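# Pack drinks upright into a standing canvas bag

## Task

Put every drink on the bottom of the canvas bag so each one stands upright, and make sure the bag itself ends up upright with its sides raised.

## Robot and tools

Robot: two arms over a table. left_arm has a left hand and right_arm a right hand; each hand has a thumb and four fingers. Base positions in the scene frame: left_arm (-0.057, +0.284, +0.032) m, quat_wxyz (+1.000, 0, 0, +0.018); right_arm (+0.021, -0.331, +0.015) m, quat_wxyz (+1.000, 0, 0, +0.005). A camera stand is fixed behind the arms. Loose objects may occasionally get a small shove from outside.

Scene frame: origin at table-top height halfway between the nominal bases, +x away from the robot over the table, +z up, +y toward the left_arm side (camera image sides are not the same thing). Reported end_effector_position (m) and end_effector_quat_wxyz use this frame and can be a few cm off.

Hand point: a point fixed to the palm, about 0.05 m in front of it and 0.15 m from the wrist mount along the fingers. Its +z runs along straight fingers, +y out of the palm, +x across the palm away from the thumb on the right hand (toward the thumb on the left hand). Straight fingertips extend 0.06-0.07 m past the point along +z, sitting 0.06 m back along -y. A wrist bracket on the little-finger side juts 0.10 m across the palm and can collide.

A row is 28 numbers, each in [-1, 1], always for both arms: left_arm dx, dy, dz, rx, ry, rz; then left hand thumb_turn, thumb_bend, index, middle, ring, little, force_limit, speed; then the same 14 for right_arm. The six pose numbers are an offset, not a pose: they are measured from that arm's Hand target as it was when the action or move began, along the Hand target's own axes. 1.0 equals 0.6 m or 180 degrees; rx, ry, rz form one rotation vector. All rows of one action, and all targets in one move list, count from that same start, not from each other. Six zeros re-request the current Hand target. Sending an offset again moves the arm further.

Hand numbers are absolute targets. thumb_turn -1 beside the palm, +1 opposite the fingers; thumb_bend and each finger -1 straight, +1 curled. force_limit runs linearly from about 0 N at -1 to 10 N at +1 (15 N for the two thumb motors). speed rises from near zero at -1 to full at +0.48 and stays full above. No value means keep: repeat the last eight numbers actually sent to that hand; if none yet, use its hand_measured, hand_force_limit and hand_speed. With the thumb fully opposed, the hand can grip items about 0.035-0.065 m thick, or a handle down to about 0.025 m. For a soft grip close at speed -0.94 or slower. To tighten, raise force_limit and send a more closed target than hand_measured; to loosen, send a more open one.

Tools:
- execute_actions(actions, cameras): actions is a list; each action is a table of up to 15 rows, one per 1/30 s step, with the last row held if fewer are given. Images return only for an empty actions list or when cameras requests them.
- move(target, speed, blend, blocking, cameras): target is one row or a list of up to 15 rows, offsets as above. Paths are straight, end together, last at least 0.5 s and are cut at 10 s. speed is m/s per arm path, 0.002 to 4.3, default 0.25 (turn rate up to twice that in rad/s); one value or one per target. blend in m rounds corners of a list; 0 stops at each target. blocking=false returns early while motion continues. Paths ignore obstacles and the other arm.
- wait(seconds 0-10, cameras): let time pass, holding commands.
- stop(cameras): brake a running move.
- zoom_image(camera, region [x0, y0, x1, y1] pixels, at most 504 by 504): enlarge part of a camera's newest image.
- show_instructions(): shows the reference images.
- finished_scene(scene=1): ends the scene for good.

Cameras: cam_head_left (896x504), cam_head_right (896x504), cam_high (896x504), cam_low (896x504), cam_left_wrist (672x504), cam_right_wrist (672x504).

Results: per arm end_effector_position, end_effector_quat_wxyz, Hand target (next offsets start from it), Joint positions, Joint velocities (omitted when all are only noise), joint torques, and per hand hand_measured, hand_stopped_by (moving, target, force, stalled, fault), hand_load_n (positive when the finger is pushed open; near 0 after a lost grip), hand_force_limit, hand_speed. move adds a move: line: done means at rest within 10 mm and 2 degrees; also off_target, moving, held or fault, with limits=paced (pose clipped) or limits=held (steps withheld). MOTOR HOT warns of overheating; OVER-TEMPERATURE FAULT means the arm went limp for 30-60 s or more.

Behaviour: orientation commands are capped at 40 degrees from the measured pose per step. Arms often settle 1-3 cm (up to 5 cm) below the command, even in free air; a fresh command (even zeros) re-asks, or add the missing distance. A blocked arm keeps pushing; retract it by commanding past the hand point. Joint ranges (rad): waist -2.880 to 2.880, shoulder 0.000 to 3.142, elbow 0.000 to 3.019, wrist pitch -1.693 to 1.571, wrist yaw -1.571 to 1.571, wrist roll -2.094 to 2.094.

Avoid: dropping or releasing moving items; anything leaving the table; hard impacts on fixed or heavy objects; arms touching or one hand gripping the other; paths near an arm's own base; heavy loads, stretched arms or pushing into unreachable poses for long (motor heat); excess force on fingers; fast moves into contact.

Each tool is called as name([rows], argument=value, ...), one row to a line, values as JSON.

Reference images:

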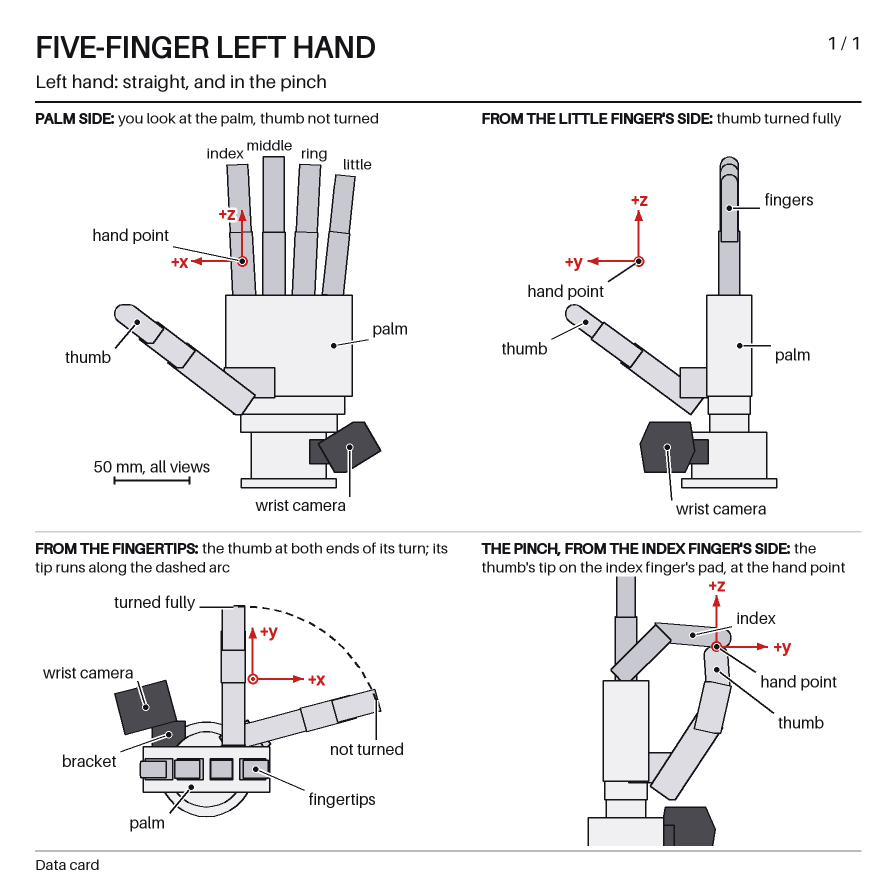

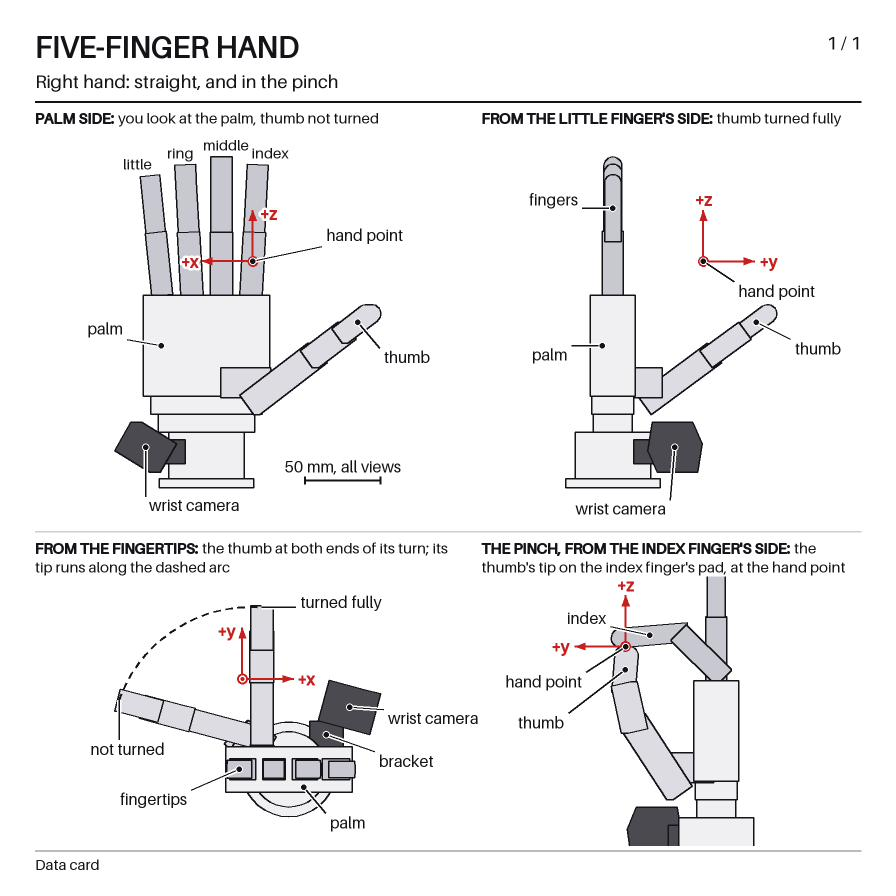

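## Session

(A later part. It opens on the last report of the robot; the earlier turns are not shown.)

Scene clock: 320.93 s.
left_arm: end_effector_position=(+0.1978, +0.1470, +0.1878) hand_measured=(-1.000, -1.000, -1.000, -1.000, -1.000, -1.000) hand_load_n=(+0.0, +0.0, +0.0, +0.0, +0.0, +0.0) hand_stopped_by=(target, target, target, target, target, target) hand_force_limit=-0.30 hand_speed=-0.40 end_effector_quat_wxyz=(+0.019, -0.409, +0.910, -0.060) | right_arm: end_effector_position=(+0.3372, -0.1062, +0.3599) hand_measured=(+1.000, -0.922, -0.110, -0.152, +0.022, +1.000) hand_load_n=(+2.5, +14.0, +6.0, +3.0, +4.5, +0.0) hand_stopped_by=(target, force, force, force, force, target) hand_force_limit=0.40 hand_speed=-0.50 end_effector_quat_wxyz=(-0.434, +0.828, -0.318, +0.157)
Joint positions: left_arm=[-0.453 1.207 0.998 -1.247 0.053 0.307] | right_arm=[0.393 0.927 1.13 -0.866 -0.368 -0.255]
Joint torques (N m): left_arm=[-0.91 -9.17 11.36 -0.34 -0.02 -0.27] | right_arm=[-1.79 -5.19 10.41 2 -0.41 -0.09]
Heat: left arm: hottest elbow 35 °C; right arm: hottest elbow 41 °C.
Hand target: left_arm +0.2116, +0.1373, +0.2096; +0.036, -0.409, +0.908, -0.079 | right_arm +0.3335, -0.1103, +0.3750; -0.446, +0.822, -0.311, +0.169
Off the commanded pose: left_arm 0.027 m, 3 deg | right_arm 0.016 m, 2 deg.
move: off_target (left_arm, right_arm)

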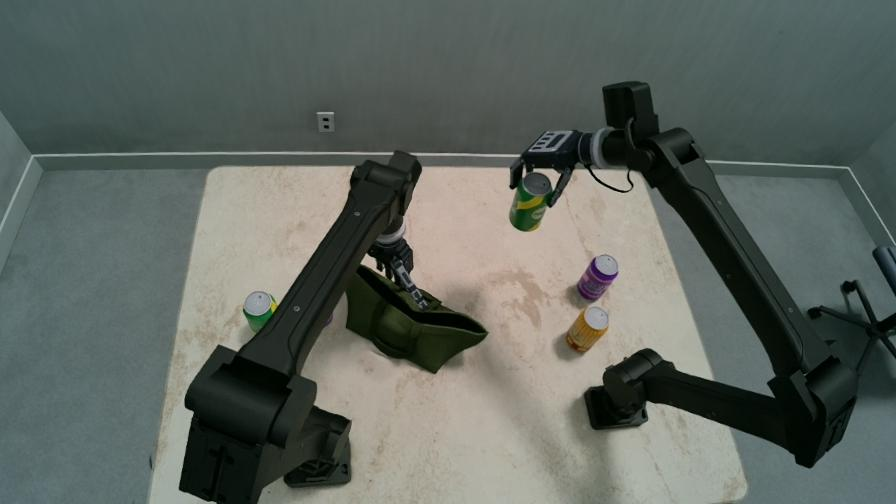

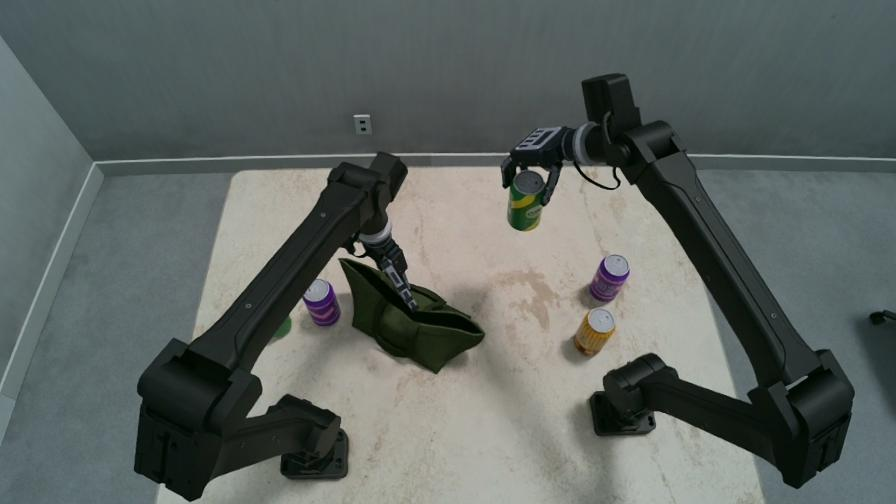

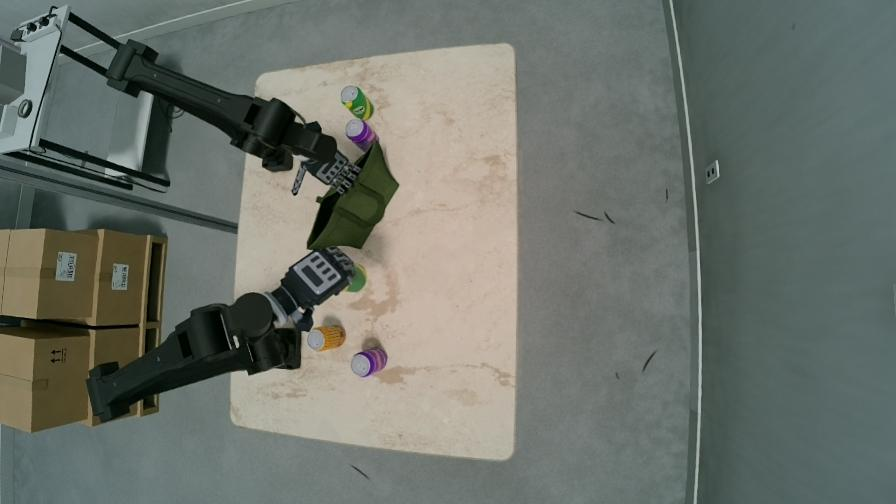

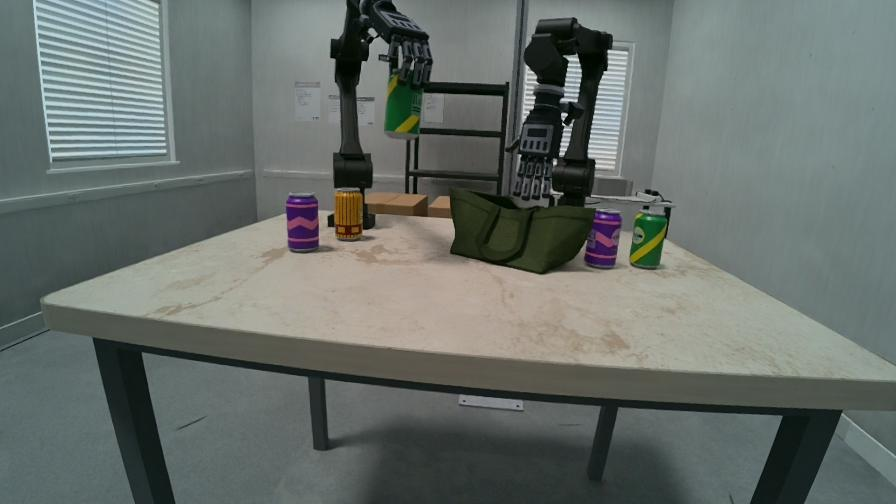

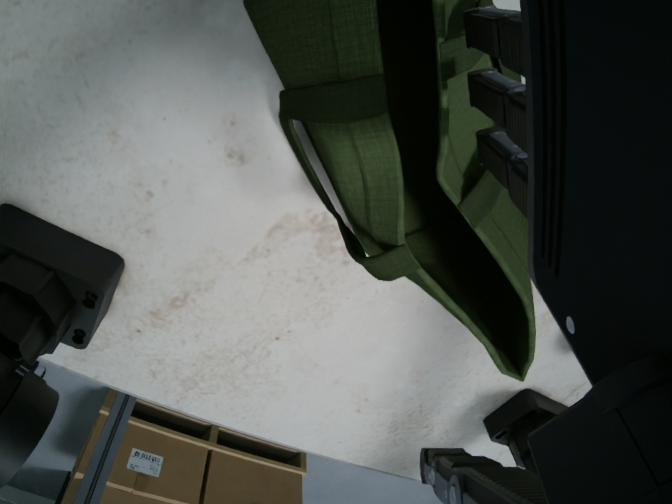

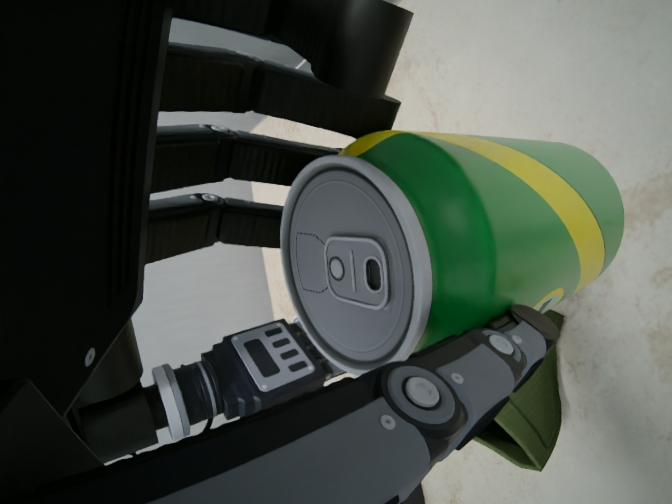

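move(target=[0.0208,0.0369,0.0046,-0.0556,-0.0039,-0.0443,-1,-1,-1,-1,-1,-1,-0.3,-0.4,0,0,0,0,0,0,1,-0.918,0.25,0.25,0.35,1,0.4,-0.5], speed=0.1, cameras=["cam_high","cam_head_left","cam_head_right","cam_left_wrist","cam_low"])

zoom_image(camera="cam_high", region=[310, 150, 390, 230])

zoom_image(camera="cam_head_right", region=[320, 210, 500, 390])

zoom_image(camera="cam_left_wrist", region=[150, 0, 550, 400])

zoom_image(camera="cam_low", region=[430, 130, 630, 290])

Scene clock: 331.17 s.
left_arm: end_effector_position=(+0.1724, +0.1522, +0.1873) hand_measured=(-1.000, -1.000, -1.000, -1.000, -1.000, -1.000) hand_load_n=(+0.0, +0.0, +0.5, +0.0, +0.0, +0.0) hand_stopped_by=(target, target, target, target, target, target) hand_force_limit=-0.30 hand_speed=-0.40 end_effector_quat_wxyz=(-0.012, -0.471, +0.882, +0.014) | right_arm: end_effector_position=(+0.3372, -0.1062, +0.3599) hand_measured=(+1.000, -0.922, -0.110, -0.152, +0.022, +1.000) hand_load_n=(+2.5, +13.5, +6.0, +2.5, +4.5, +0.0) hand_stopped_by=(target, force, force, force, force, target) hand_force_limit=0.40 hand_speed=-0.50 end_effector_quat_wxyz=(-0.434, +0.829, -0.317, +0.157)
Joint positions: left_arm=[-0.473 1.25 1.012 -1.37 0.003 0.153] | right_arm=[0.393 0.927 1.13 -0.866 -0.368 -0.256]
Joint torques (N m): left_arm=[-0.91 -8.06 11.14 -0.7 -0.11 -0.27] | right_arm=[-1.79 -5.25 10.41 2.02 -0.4 -0.09]
Heat: left arm: hottest elbow 36 °C; right arm: hottest elbow 41 °C.
Hand target: left_arm +0.1873, +0.1421, +0.2030; +0.000, -0.473, +0.881, +0.001 | right_arm +0.3335, -0.1103, +0.3750; -0.446, +0.822, -0.311, +0.169
Off the commanded pose: left_arm 0.024 m, 2 deg | right_arm 0.016 m, 2 deg.
move: off_target (left_arm, right_arm)
Images, in order (width x height): cam_head_left 896x504, cam_head_right 896x504, cam_high 896x504, cam_low 896x504, cam_left_wrist 672x504.

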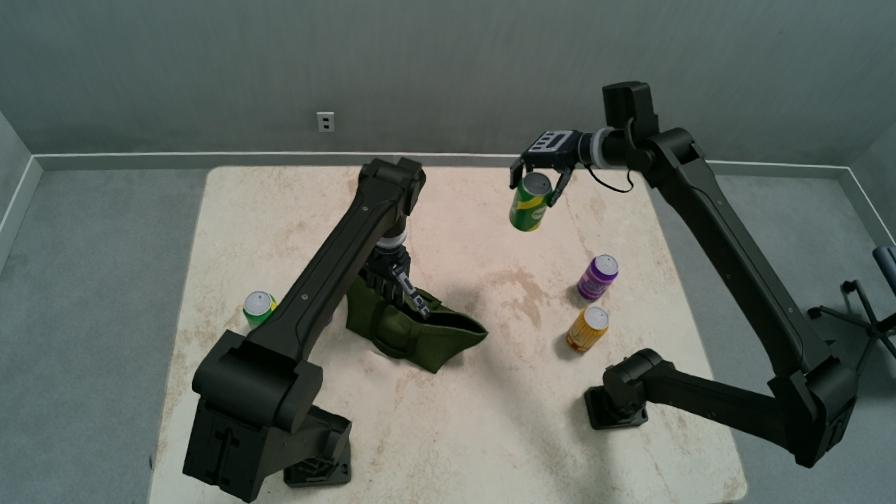

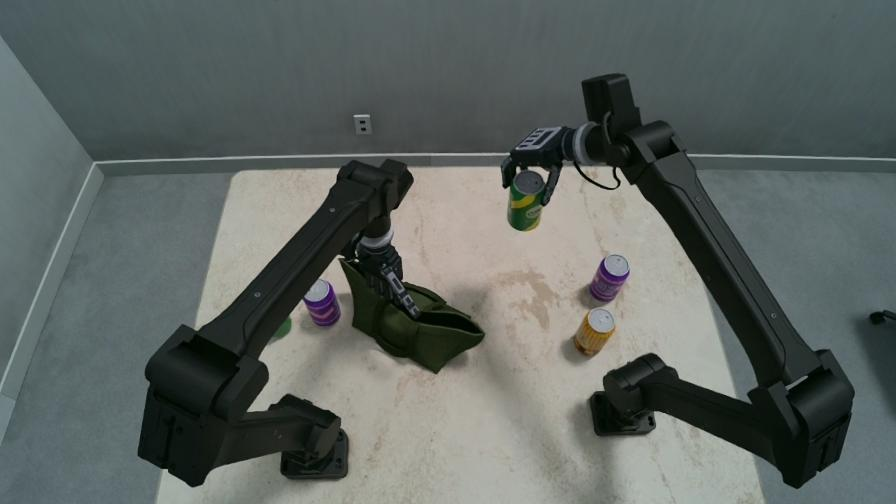

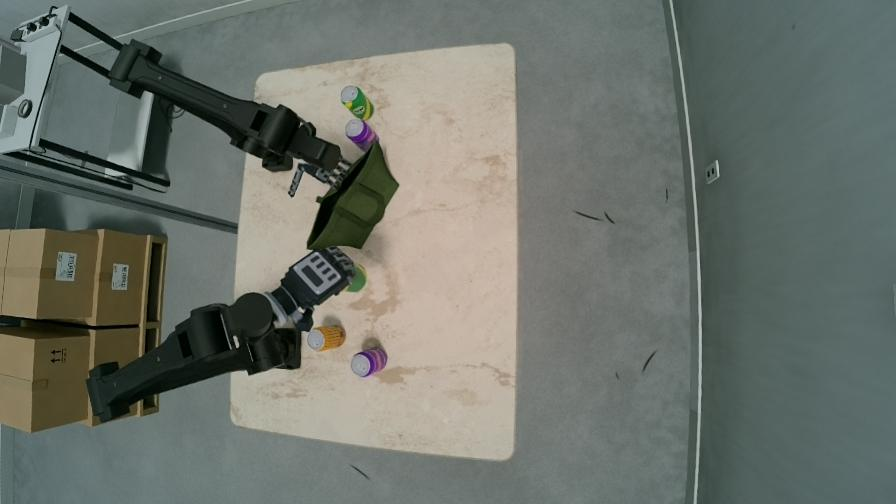

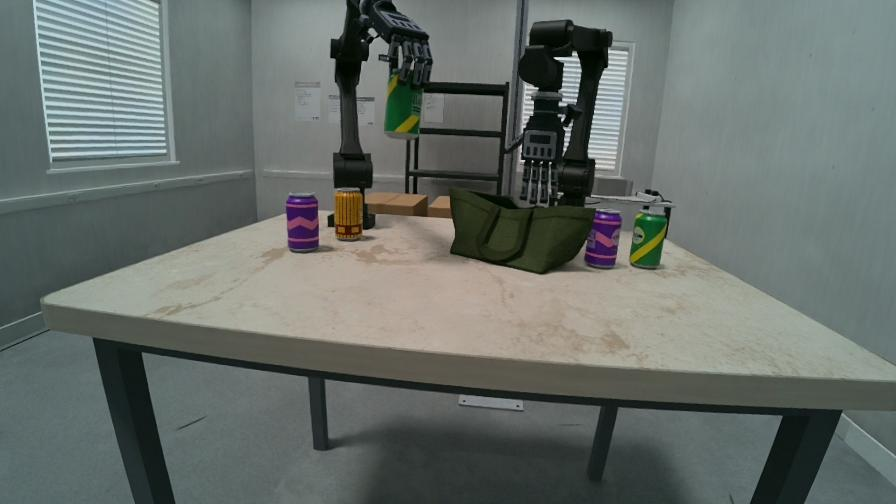

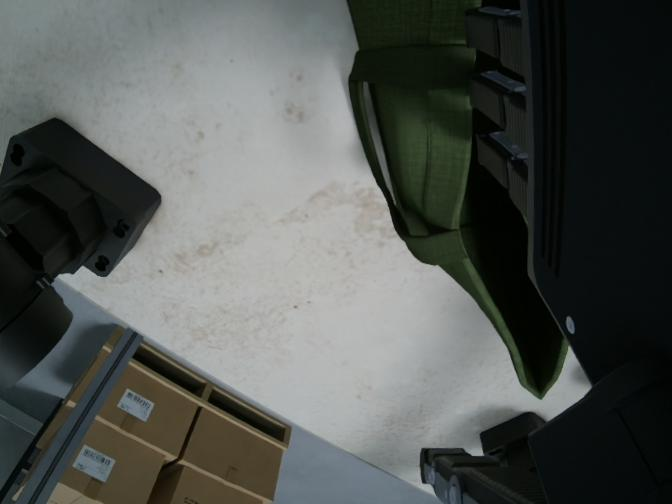

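Scaled by 6.300 from the camera's 896x504 image, which has a finer 1280x720 frame.

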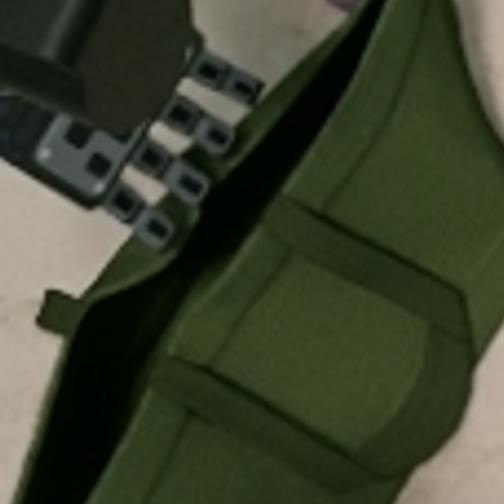

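Scaled by 2.800 from the camera's 896x504 image, which has a finer 1280x720 frame.

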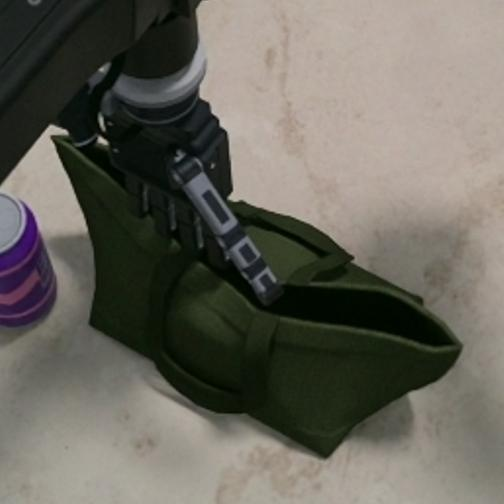

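Scaled by 1.260 from the camera's 672x504 image, which has a finer 960x720 frame.

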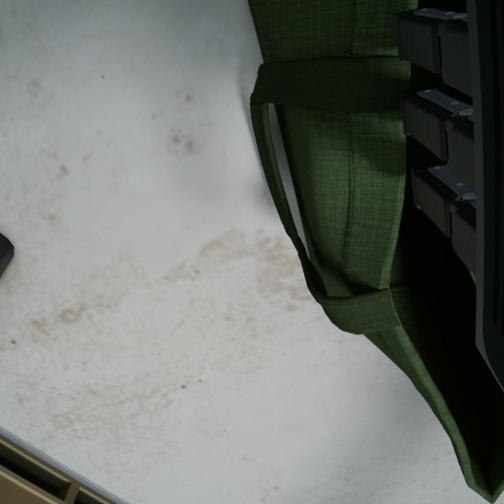

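Scaled by 2.520 from the camera's 896x504 image, which has a finer 1280x720 frame.

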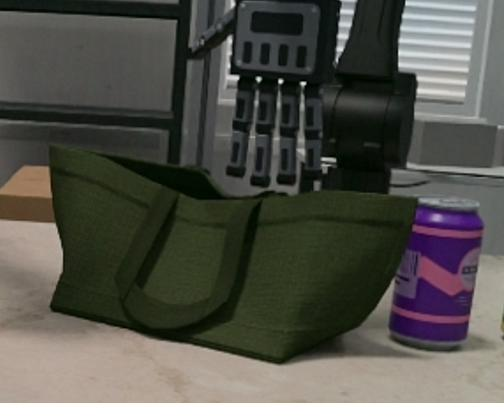

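execute_actions(actions=[], cameras=["cam_high", "cam_head_left", "cam_low", "cam_left_wrist"])

Scene clock: 333.47 s.
left_arm: end_effector_position=(+0.1724, +0.1522, +0.1873) hand_measured=(-1.000, -1.000, -1.000, -1.000, -1.000, -1.000) hand_load_n=(+0.0, +0.0, +0.0, +0.0, +0.0, +0.0) hand_stopped_by=(target, target, target, target, target, target) hand_force_limit=-0.30 hand_speed=-0.40 end_effector_quat_wxyz=(-0.012, -0.472, +0.882, +0.014) | right_arm: end_effector_position=(+0.3372, -0.1062, +0.3599) hand_measured=(+1.000, -0.922, -0.110, -0.152, +0.022, +1.000) hand_load_n=(+2.5, +13.5, +6.0, +2.5, +4.5, +0.0) hand_stopped_by=(target, force, force, force, force, target) hand_force_limit=0.40 hand_speed=-0.50 end_effector_quat_wxyz=(-0.434, +0.829, -0.317, +0.157)
Joint positions: left_arm=[-0.473 1.25 1.012 -1.37 0.003 0.152] | right_arm=[0.393 0.927 1.13 -0.866 -0.368 -0.256]
Joint velocities: within noise
Joint torques (N m): left_arm=[-0.91 -8.06 11.14 -0.69 -0.1 -0.28] | right_arm=[-1.85 -5.25 10.39 2 -0.41 -0.08]
Heat: left arm: hottest elbow 36 °C; right arm: hottest elbow 41 °C.
Hand target: left_arm +0.1873, +0.1421, +0.2030; +0.000, -0.473, +0.881, +0.001 | right_arm +0.3335, -0.1103, +0.3750; -0.446, +0.822, -0.311, +0.169
Off the commanded pose: left_arm 0.024 m, 2 deg | right_arm 0.016 m, 2 deg.
Images, in order (width x height): cam_head_left 896x504, cam_high 896x504, cam_low 896x504, cam_left_wrist 672x504.

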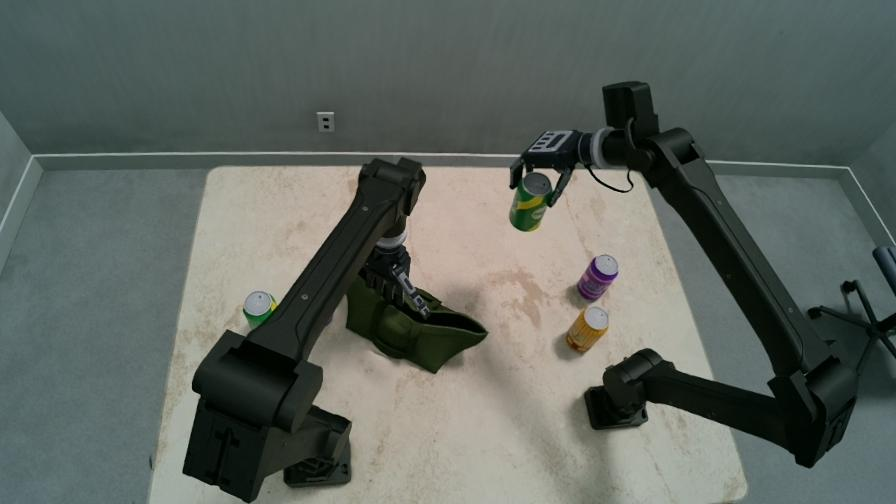

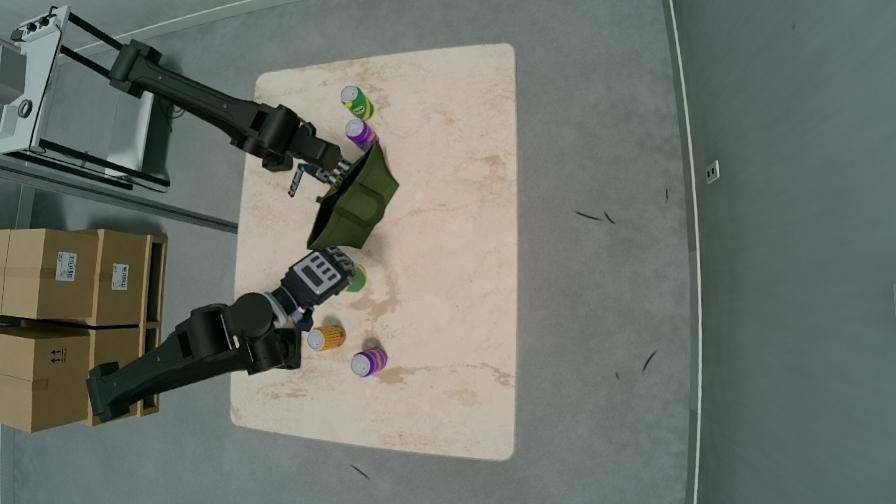

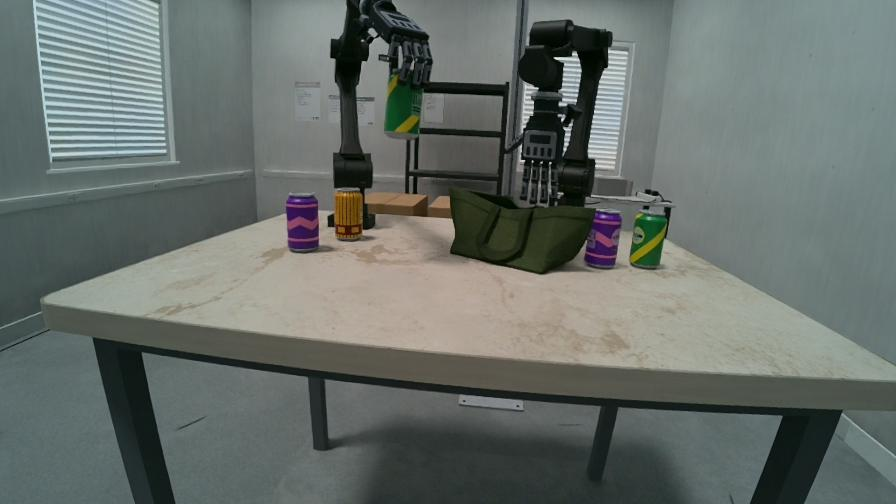

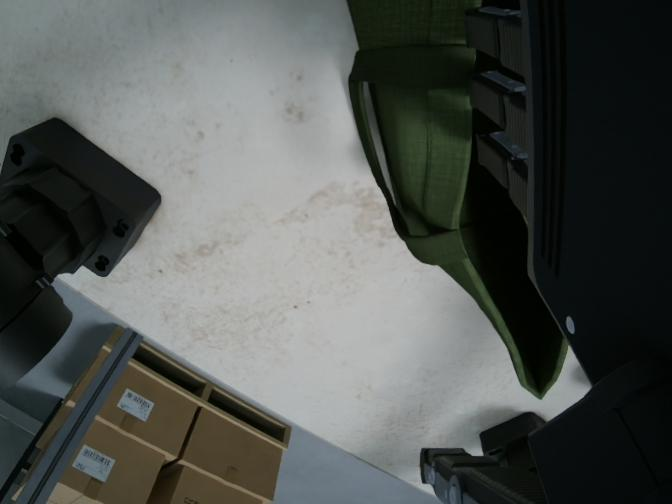

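zoom_image(camera="cam_high", region=[280, 120, 420, 260])

zoom_image(camera="cam_head_left", region=[320, 230, 520, 390])

Scaled by 3.600 from the camera's 896x504 image, which has a finer 1280x720 frame.

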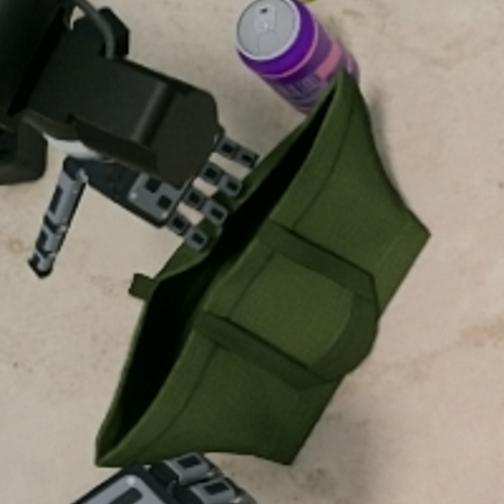

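Scaled by 2.520 from the camera's 896x504 image, which has a finer 1280x720 frame.

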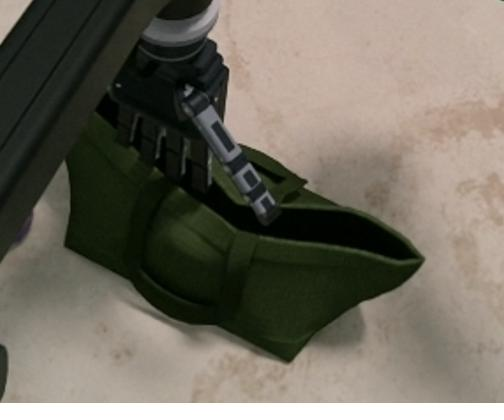

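move(target=[0.0018, -0.0067, 0.0633, 0, 0, 0, -1, -1, -1, -1, -1, -1, -0.3, -0.4, 0, 0, 0, 0, 0, 0, 1, -0.918, 0.25, 0.25, 0.35, 1, 0.4, -0.5], speed=0.06, cameras=["cam_high", "cam_head_left"])

Scene clock: 339.00 s.
left_arm: end_effector_position=(+0.1886, +0.1426, +0.1698) hand_measured=(-1.000, -1.000, -1.000, -1.000, -1.000, -1.000) hand_load_n=(+0.0, +0.0, +0.0, -0.5, +0.0, +0.0) hand_stopped_by=(target, target, target, target, target, target) hand_force_limit=-0.30 hand_speed=-0.40 end_effector_quat_wxyz=(-0.001, -0.471, +0.882, +0.000) | right_arm: end_effector_position=(+0.3372, -0.1062, +0.3599) hand_measured=(+1.000, -0.922, -0.110, -0.152, +0.022, +1.000) hand_load_n=(+3.0, +13.5, +6.0, +3.0, +4.5, +0.0) hand_stopped_by=(target, force, force, force, force, target) hand_force_limit=0.40 hand_speed=-0.50 end_effector_quat_wxyz=(-0.434, +0.829, -0.317, +0.157)
Joint positions: left_arm=[-0.479 1.286 1.002 -1.289 0.002 0.148] | right_arm=[0.393 0.927 1.13 -0.866 -0.368 -0.256]
Joint torques (N m): left_arm=[-0.85 -8.41 7.04 0.28 -0.12 -0.29] | right_arm=[-1.79 -5.19 10.4 2.02 -0.4 -0.09]
Heat: left arm: hottest elbow 36 °C; right arm: hottest elbow 41 °C.
Hand target: left_arm +0.1900, +0.1390, +0.1650; +0.000, -0.473, +0.881, +0.001 | right_arm +0.3335, -0.1103, +0.3750; -0.446, +0.822, -0.311, +0.169
Off the commanded pose: left_arm 0.006 m, 0 deg | right_arm 0.016 m, 2 deg.
move: off_target (right_arm)
Images, in order (width x height): cam_head_left 896x504, cam_high 896x504.

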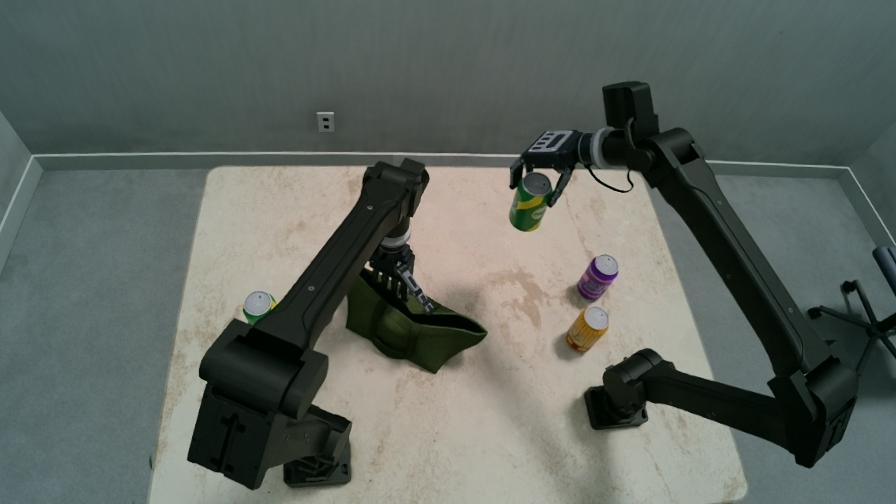

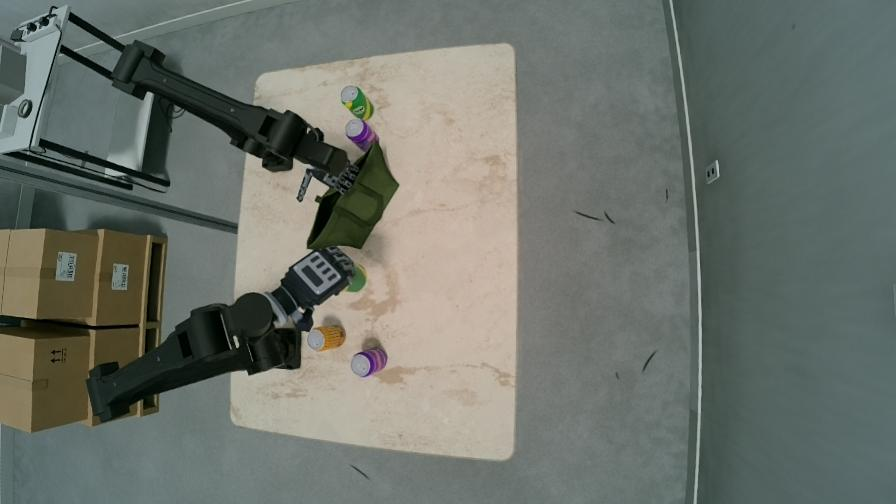

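zoom_image(camera="cam_high", region=[280, 120, 420, 260])

zoom_image(camera="cam_head_left", region=[320, 230, 520, 390])

Scaled by 3.600 from the camera's 896x504 image, which has a finer 1280x720 frame.

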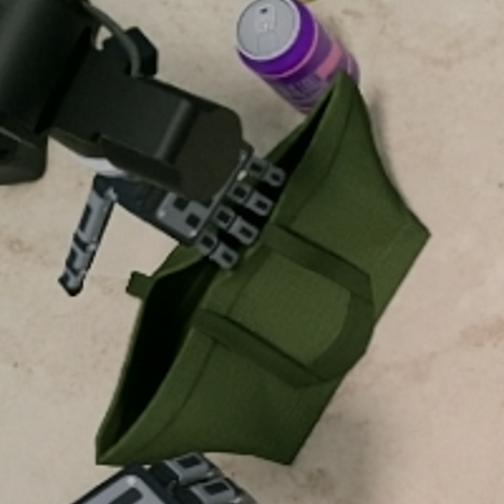

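Scaled by 2.520 from the camera's 896x504 image, which has a finer 1280x720 frame.

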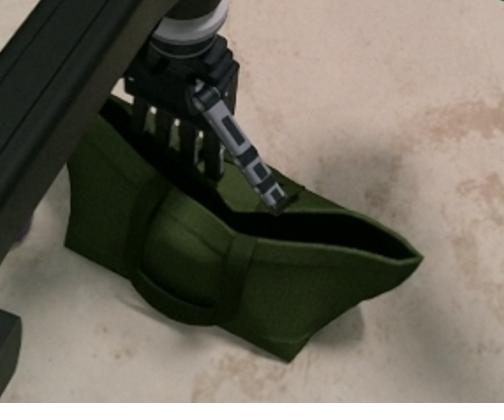

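move(target=[0, 0.0083, 0.0667, 0, 0, 0, -1, -1, -1, -1, -1, -1, -0.3, -0.4, 0, 0, 0, 0, 0, 0, 1, -0.918, 0.25, 0.25, 0.35, 1, 0.4, -0.5], speed=0.05, cameras=["cam_high", "cam_head_left"])

zoom_image(camera="cam_high", region=[280, 120, 420, 260])

zoom_image(camera="cam_head_left", region=[320, 230, 520, 390])

Scene clock: 341.93 s.
left_arm: end_effector_position=(+0.1840, +0.1451, +0.1306) hand_measured=(-1.000, -1.000, -1.000, -1.000, -1.000, -1.000) hand_load_n=(+0.0, +0.0, +0.0, -0.5, +0.0, -0.5) hand_stopped_by=(target, target, target, target, target, target) hand_force_limit=-0.30 hand_speed=-0.40 end_effector_quat_wxyz=(-0.001, -0.471, +0.882, +0.001) | right_arm: end_effector_position=(+0.3372, -0.1062, +0.3599) hand_measured=(+1.000, -0.922, -0.110, -0.152, +0.022, +1.000) hand_load_n=(+2.5, +13.5, +6.0, +3.0, +4.5, +0.5) hand_stopped_by=(target, force, force, force, force, target) hand_force_limit=0.40 hand_speed=-0.50 end_effector_quat_wxyz=(-0.434, +0.829, -0.317, +0.157)
Joint positions: left_arm=[-0.479 1.31 0.915 -1.179 0.001 0.147] | right_arm=[0.393 0.927 1.13 -0.866 -0.368 -0.256]
Joint torques (N m): left_arm=[-0.62 -8.29 6.74 0.55 -0.06 -0.25] | right_arm=[-1.79 -5.19 10.4 2.02 -0.41 -0.09]
Heat: left arm: hottest elbow 36 °C; right arm: hottest elbow 40 °C.
Hand target: left_arm +0.1858, +0.1418, +0.1250; +0.000, -0.473, +0.881, +0.001 | right_arm +0.3335, -0.1103, +0.3750; -0.446, +0.822, -0.311, +0.169
Off the commanded pose: left_arm 0.007 m, 0 deg | right_arm 0.016 m, 2 deg.
move: off_target (right_arm)
Images, in order (width x height): cam_head_left 896x504, cam_high 896x504.

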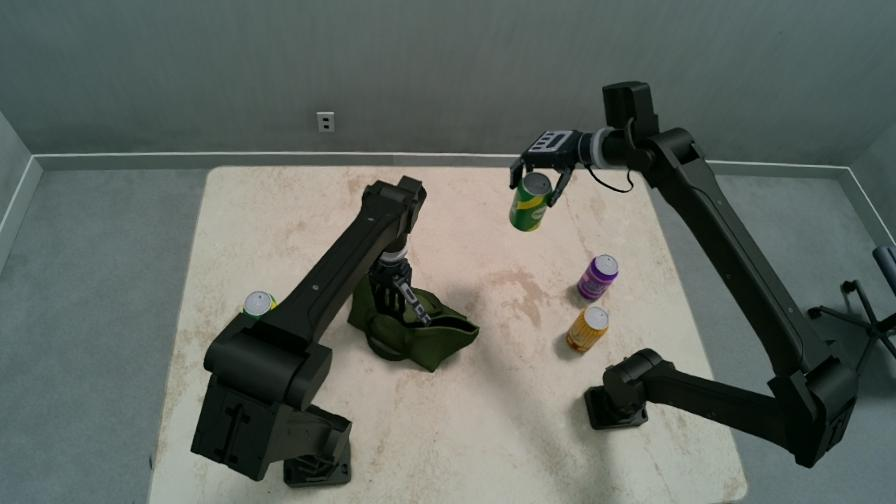

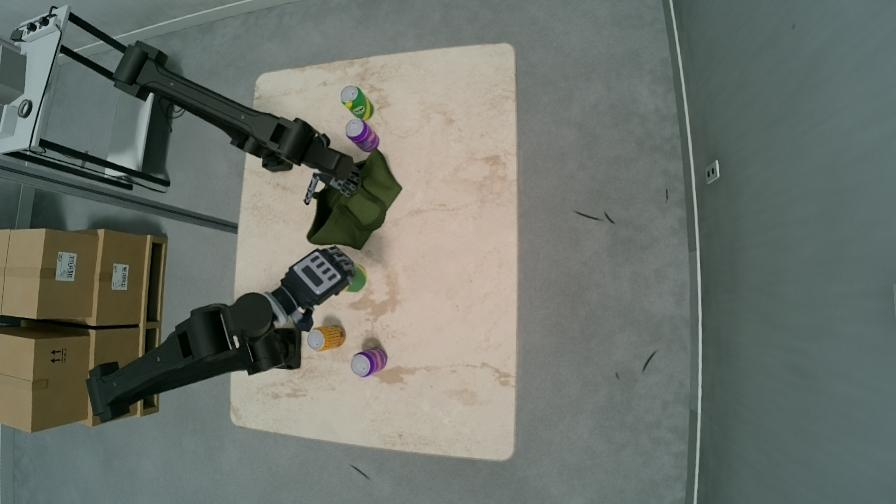

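Scaled by 3.600 from the camera's 896x504 image, which has a finer 1280x720 frame.

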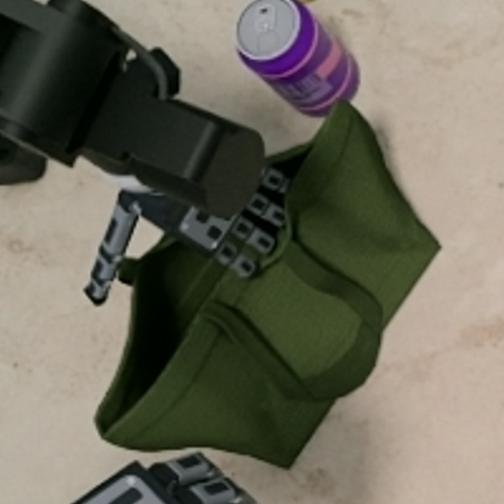

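Scaled by 2.520 from the camera's 896x504 image, which has a finer 1280x720 frame.

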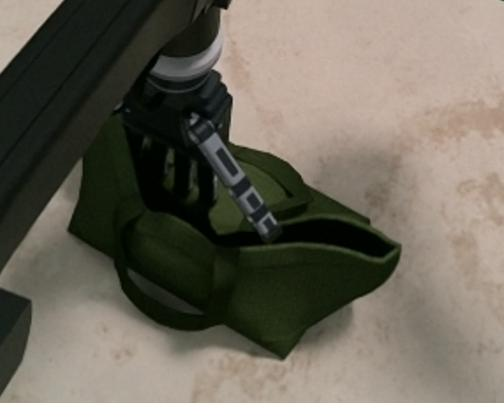

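move(target=[-0.0495, 0.0104, 0.004, 0, 0, 0.1222, -1, -1, -1, -1, -1, -1, -0.3, -0.4, 0, 0, 0, 0, 0, 0, 1, -0.918, 0.25, 0.25, 0.35, 1, 0.4, -0.5], speed=0.08, cameras=["cam_high", "cam_head_left"])

zoom_image(camera="cam_high", region=[280, 120, 420, 260])

zoom_image(camera="cam_head_left", region=[320, 230, 520, 390])

Scene clock: 347.10 s.
left_arm: end_effector_position=(+0.1936, +0.1682, +0.1280) hand_measured=(-1.000, -1.000, -1.000, -1.000, -1.000, -1.000) hand_load_n=(+0.0, +0.0, +0.0, +0.0, +0.0, -0.5) hand_stopped_by=(target, target, target, target, target, target) hand_force_limit=-0.30 hand_speed=-0.40 end_effector_quat_wxyz=(+0.000, -0.301, +0.954, +0.001) | right_arm: end_effector_position=(+0.3372, -0.1062, +0.3599) hand_measured=(+1.000, -0.922, -0.110, -0.152, +0.022, +1.000) hand_load_n=(+2.5, +13.5, +6.0, +2.5, +4.5, +0.0) hand_stopped_by=(target, force, force, force, force, target) hand_force_limit=0.40 hand_speed=-0.50 end_effector_quat_wxyz=(-0.434, +0.829, -0.317, +0.157)
Joint positions: left_arm=[-0.479 1.318 0.915 -1.17 -0.001 0.518] | right_arm=[0.393 0.927 1.13 -0.866 -0.368 -0.256]
Joint torques (N m): left_arm=[0.38 -8.47 6.71 0.53 -0.02 0.02] | right_arm=[-1.73 -5.19 10.41 2.02 -0.41 -0.09]
Heat: left arm: hottest elbow 36 °C; right arm: hottest elbow 40 °C.
Hand target: left_arm +0.1970, +0.1701, +0.1226; +0.000, -0.297, +0.955, +0.001 | right_arm +0.3335, -0.1103, +0.3750; -0.446, +0.822, -0.311, +0.169
Off the commanded pose: left_arm 0.007 m, 0 deg | right_arm 0.016 m, 2 deg.
move: off_target (right_arm)
Images, in order (width x height): cam_head_left 896x504, cam_high 896x504.

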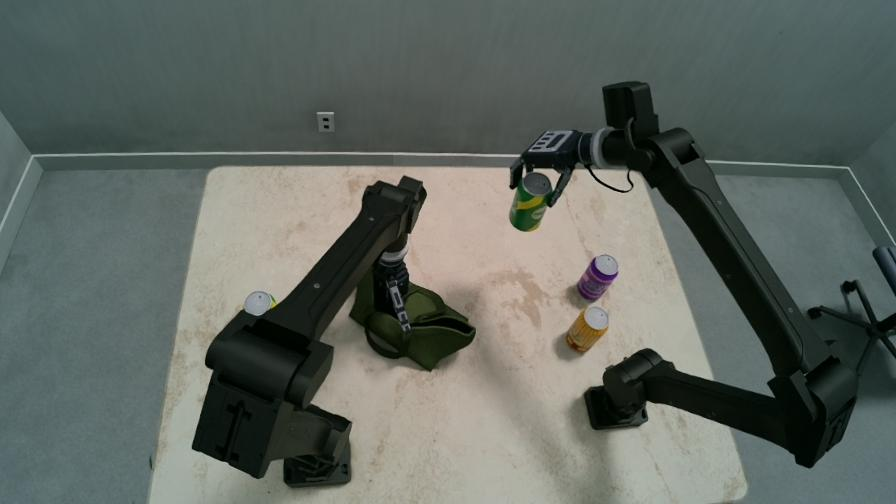

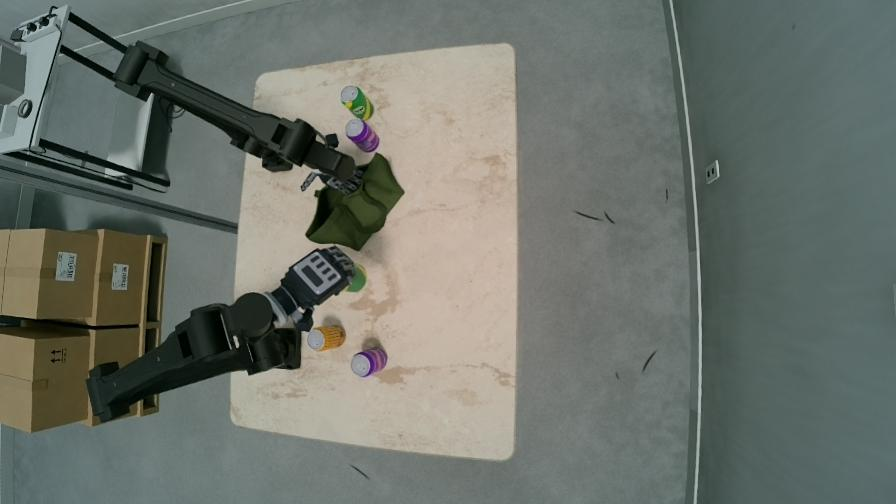

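Scaled by 3.600 from the camera's 896x504 image, which has a finer 1280x720 frame.

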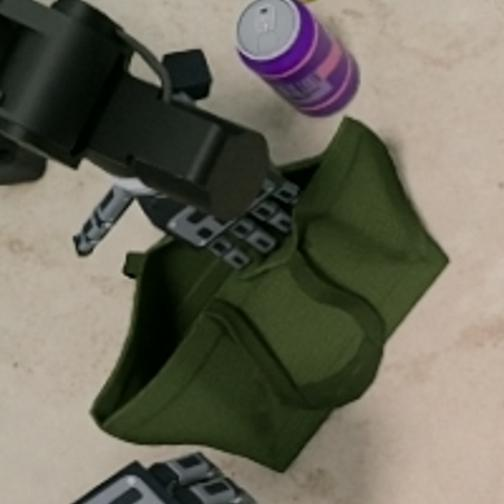

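Scaled by 2.520 from the camera's 896x504 image, which has a finer 1280x720 frame.

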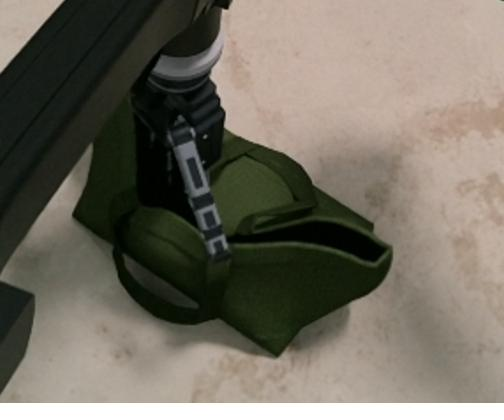

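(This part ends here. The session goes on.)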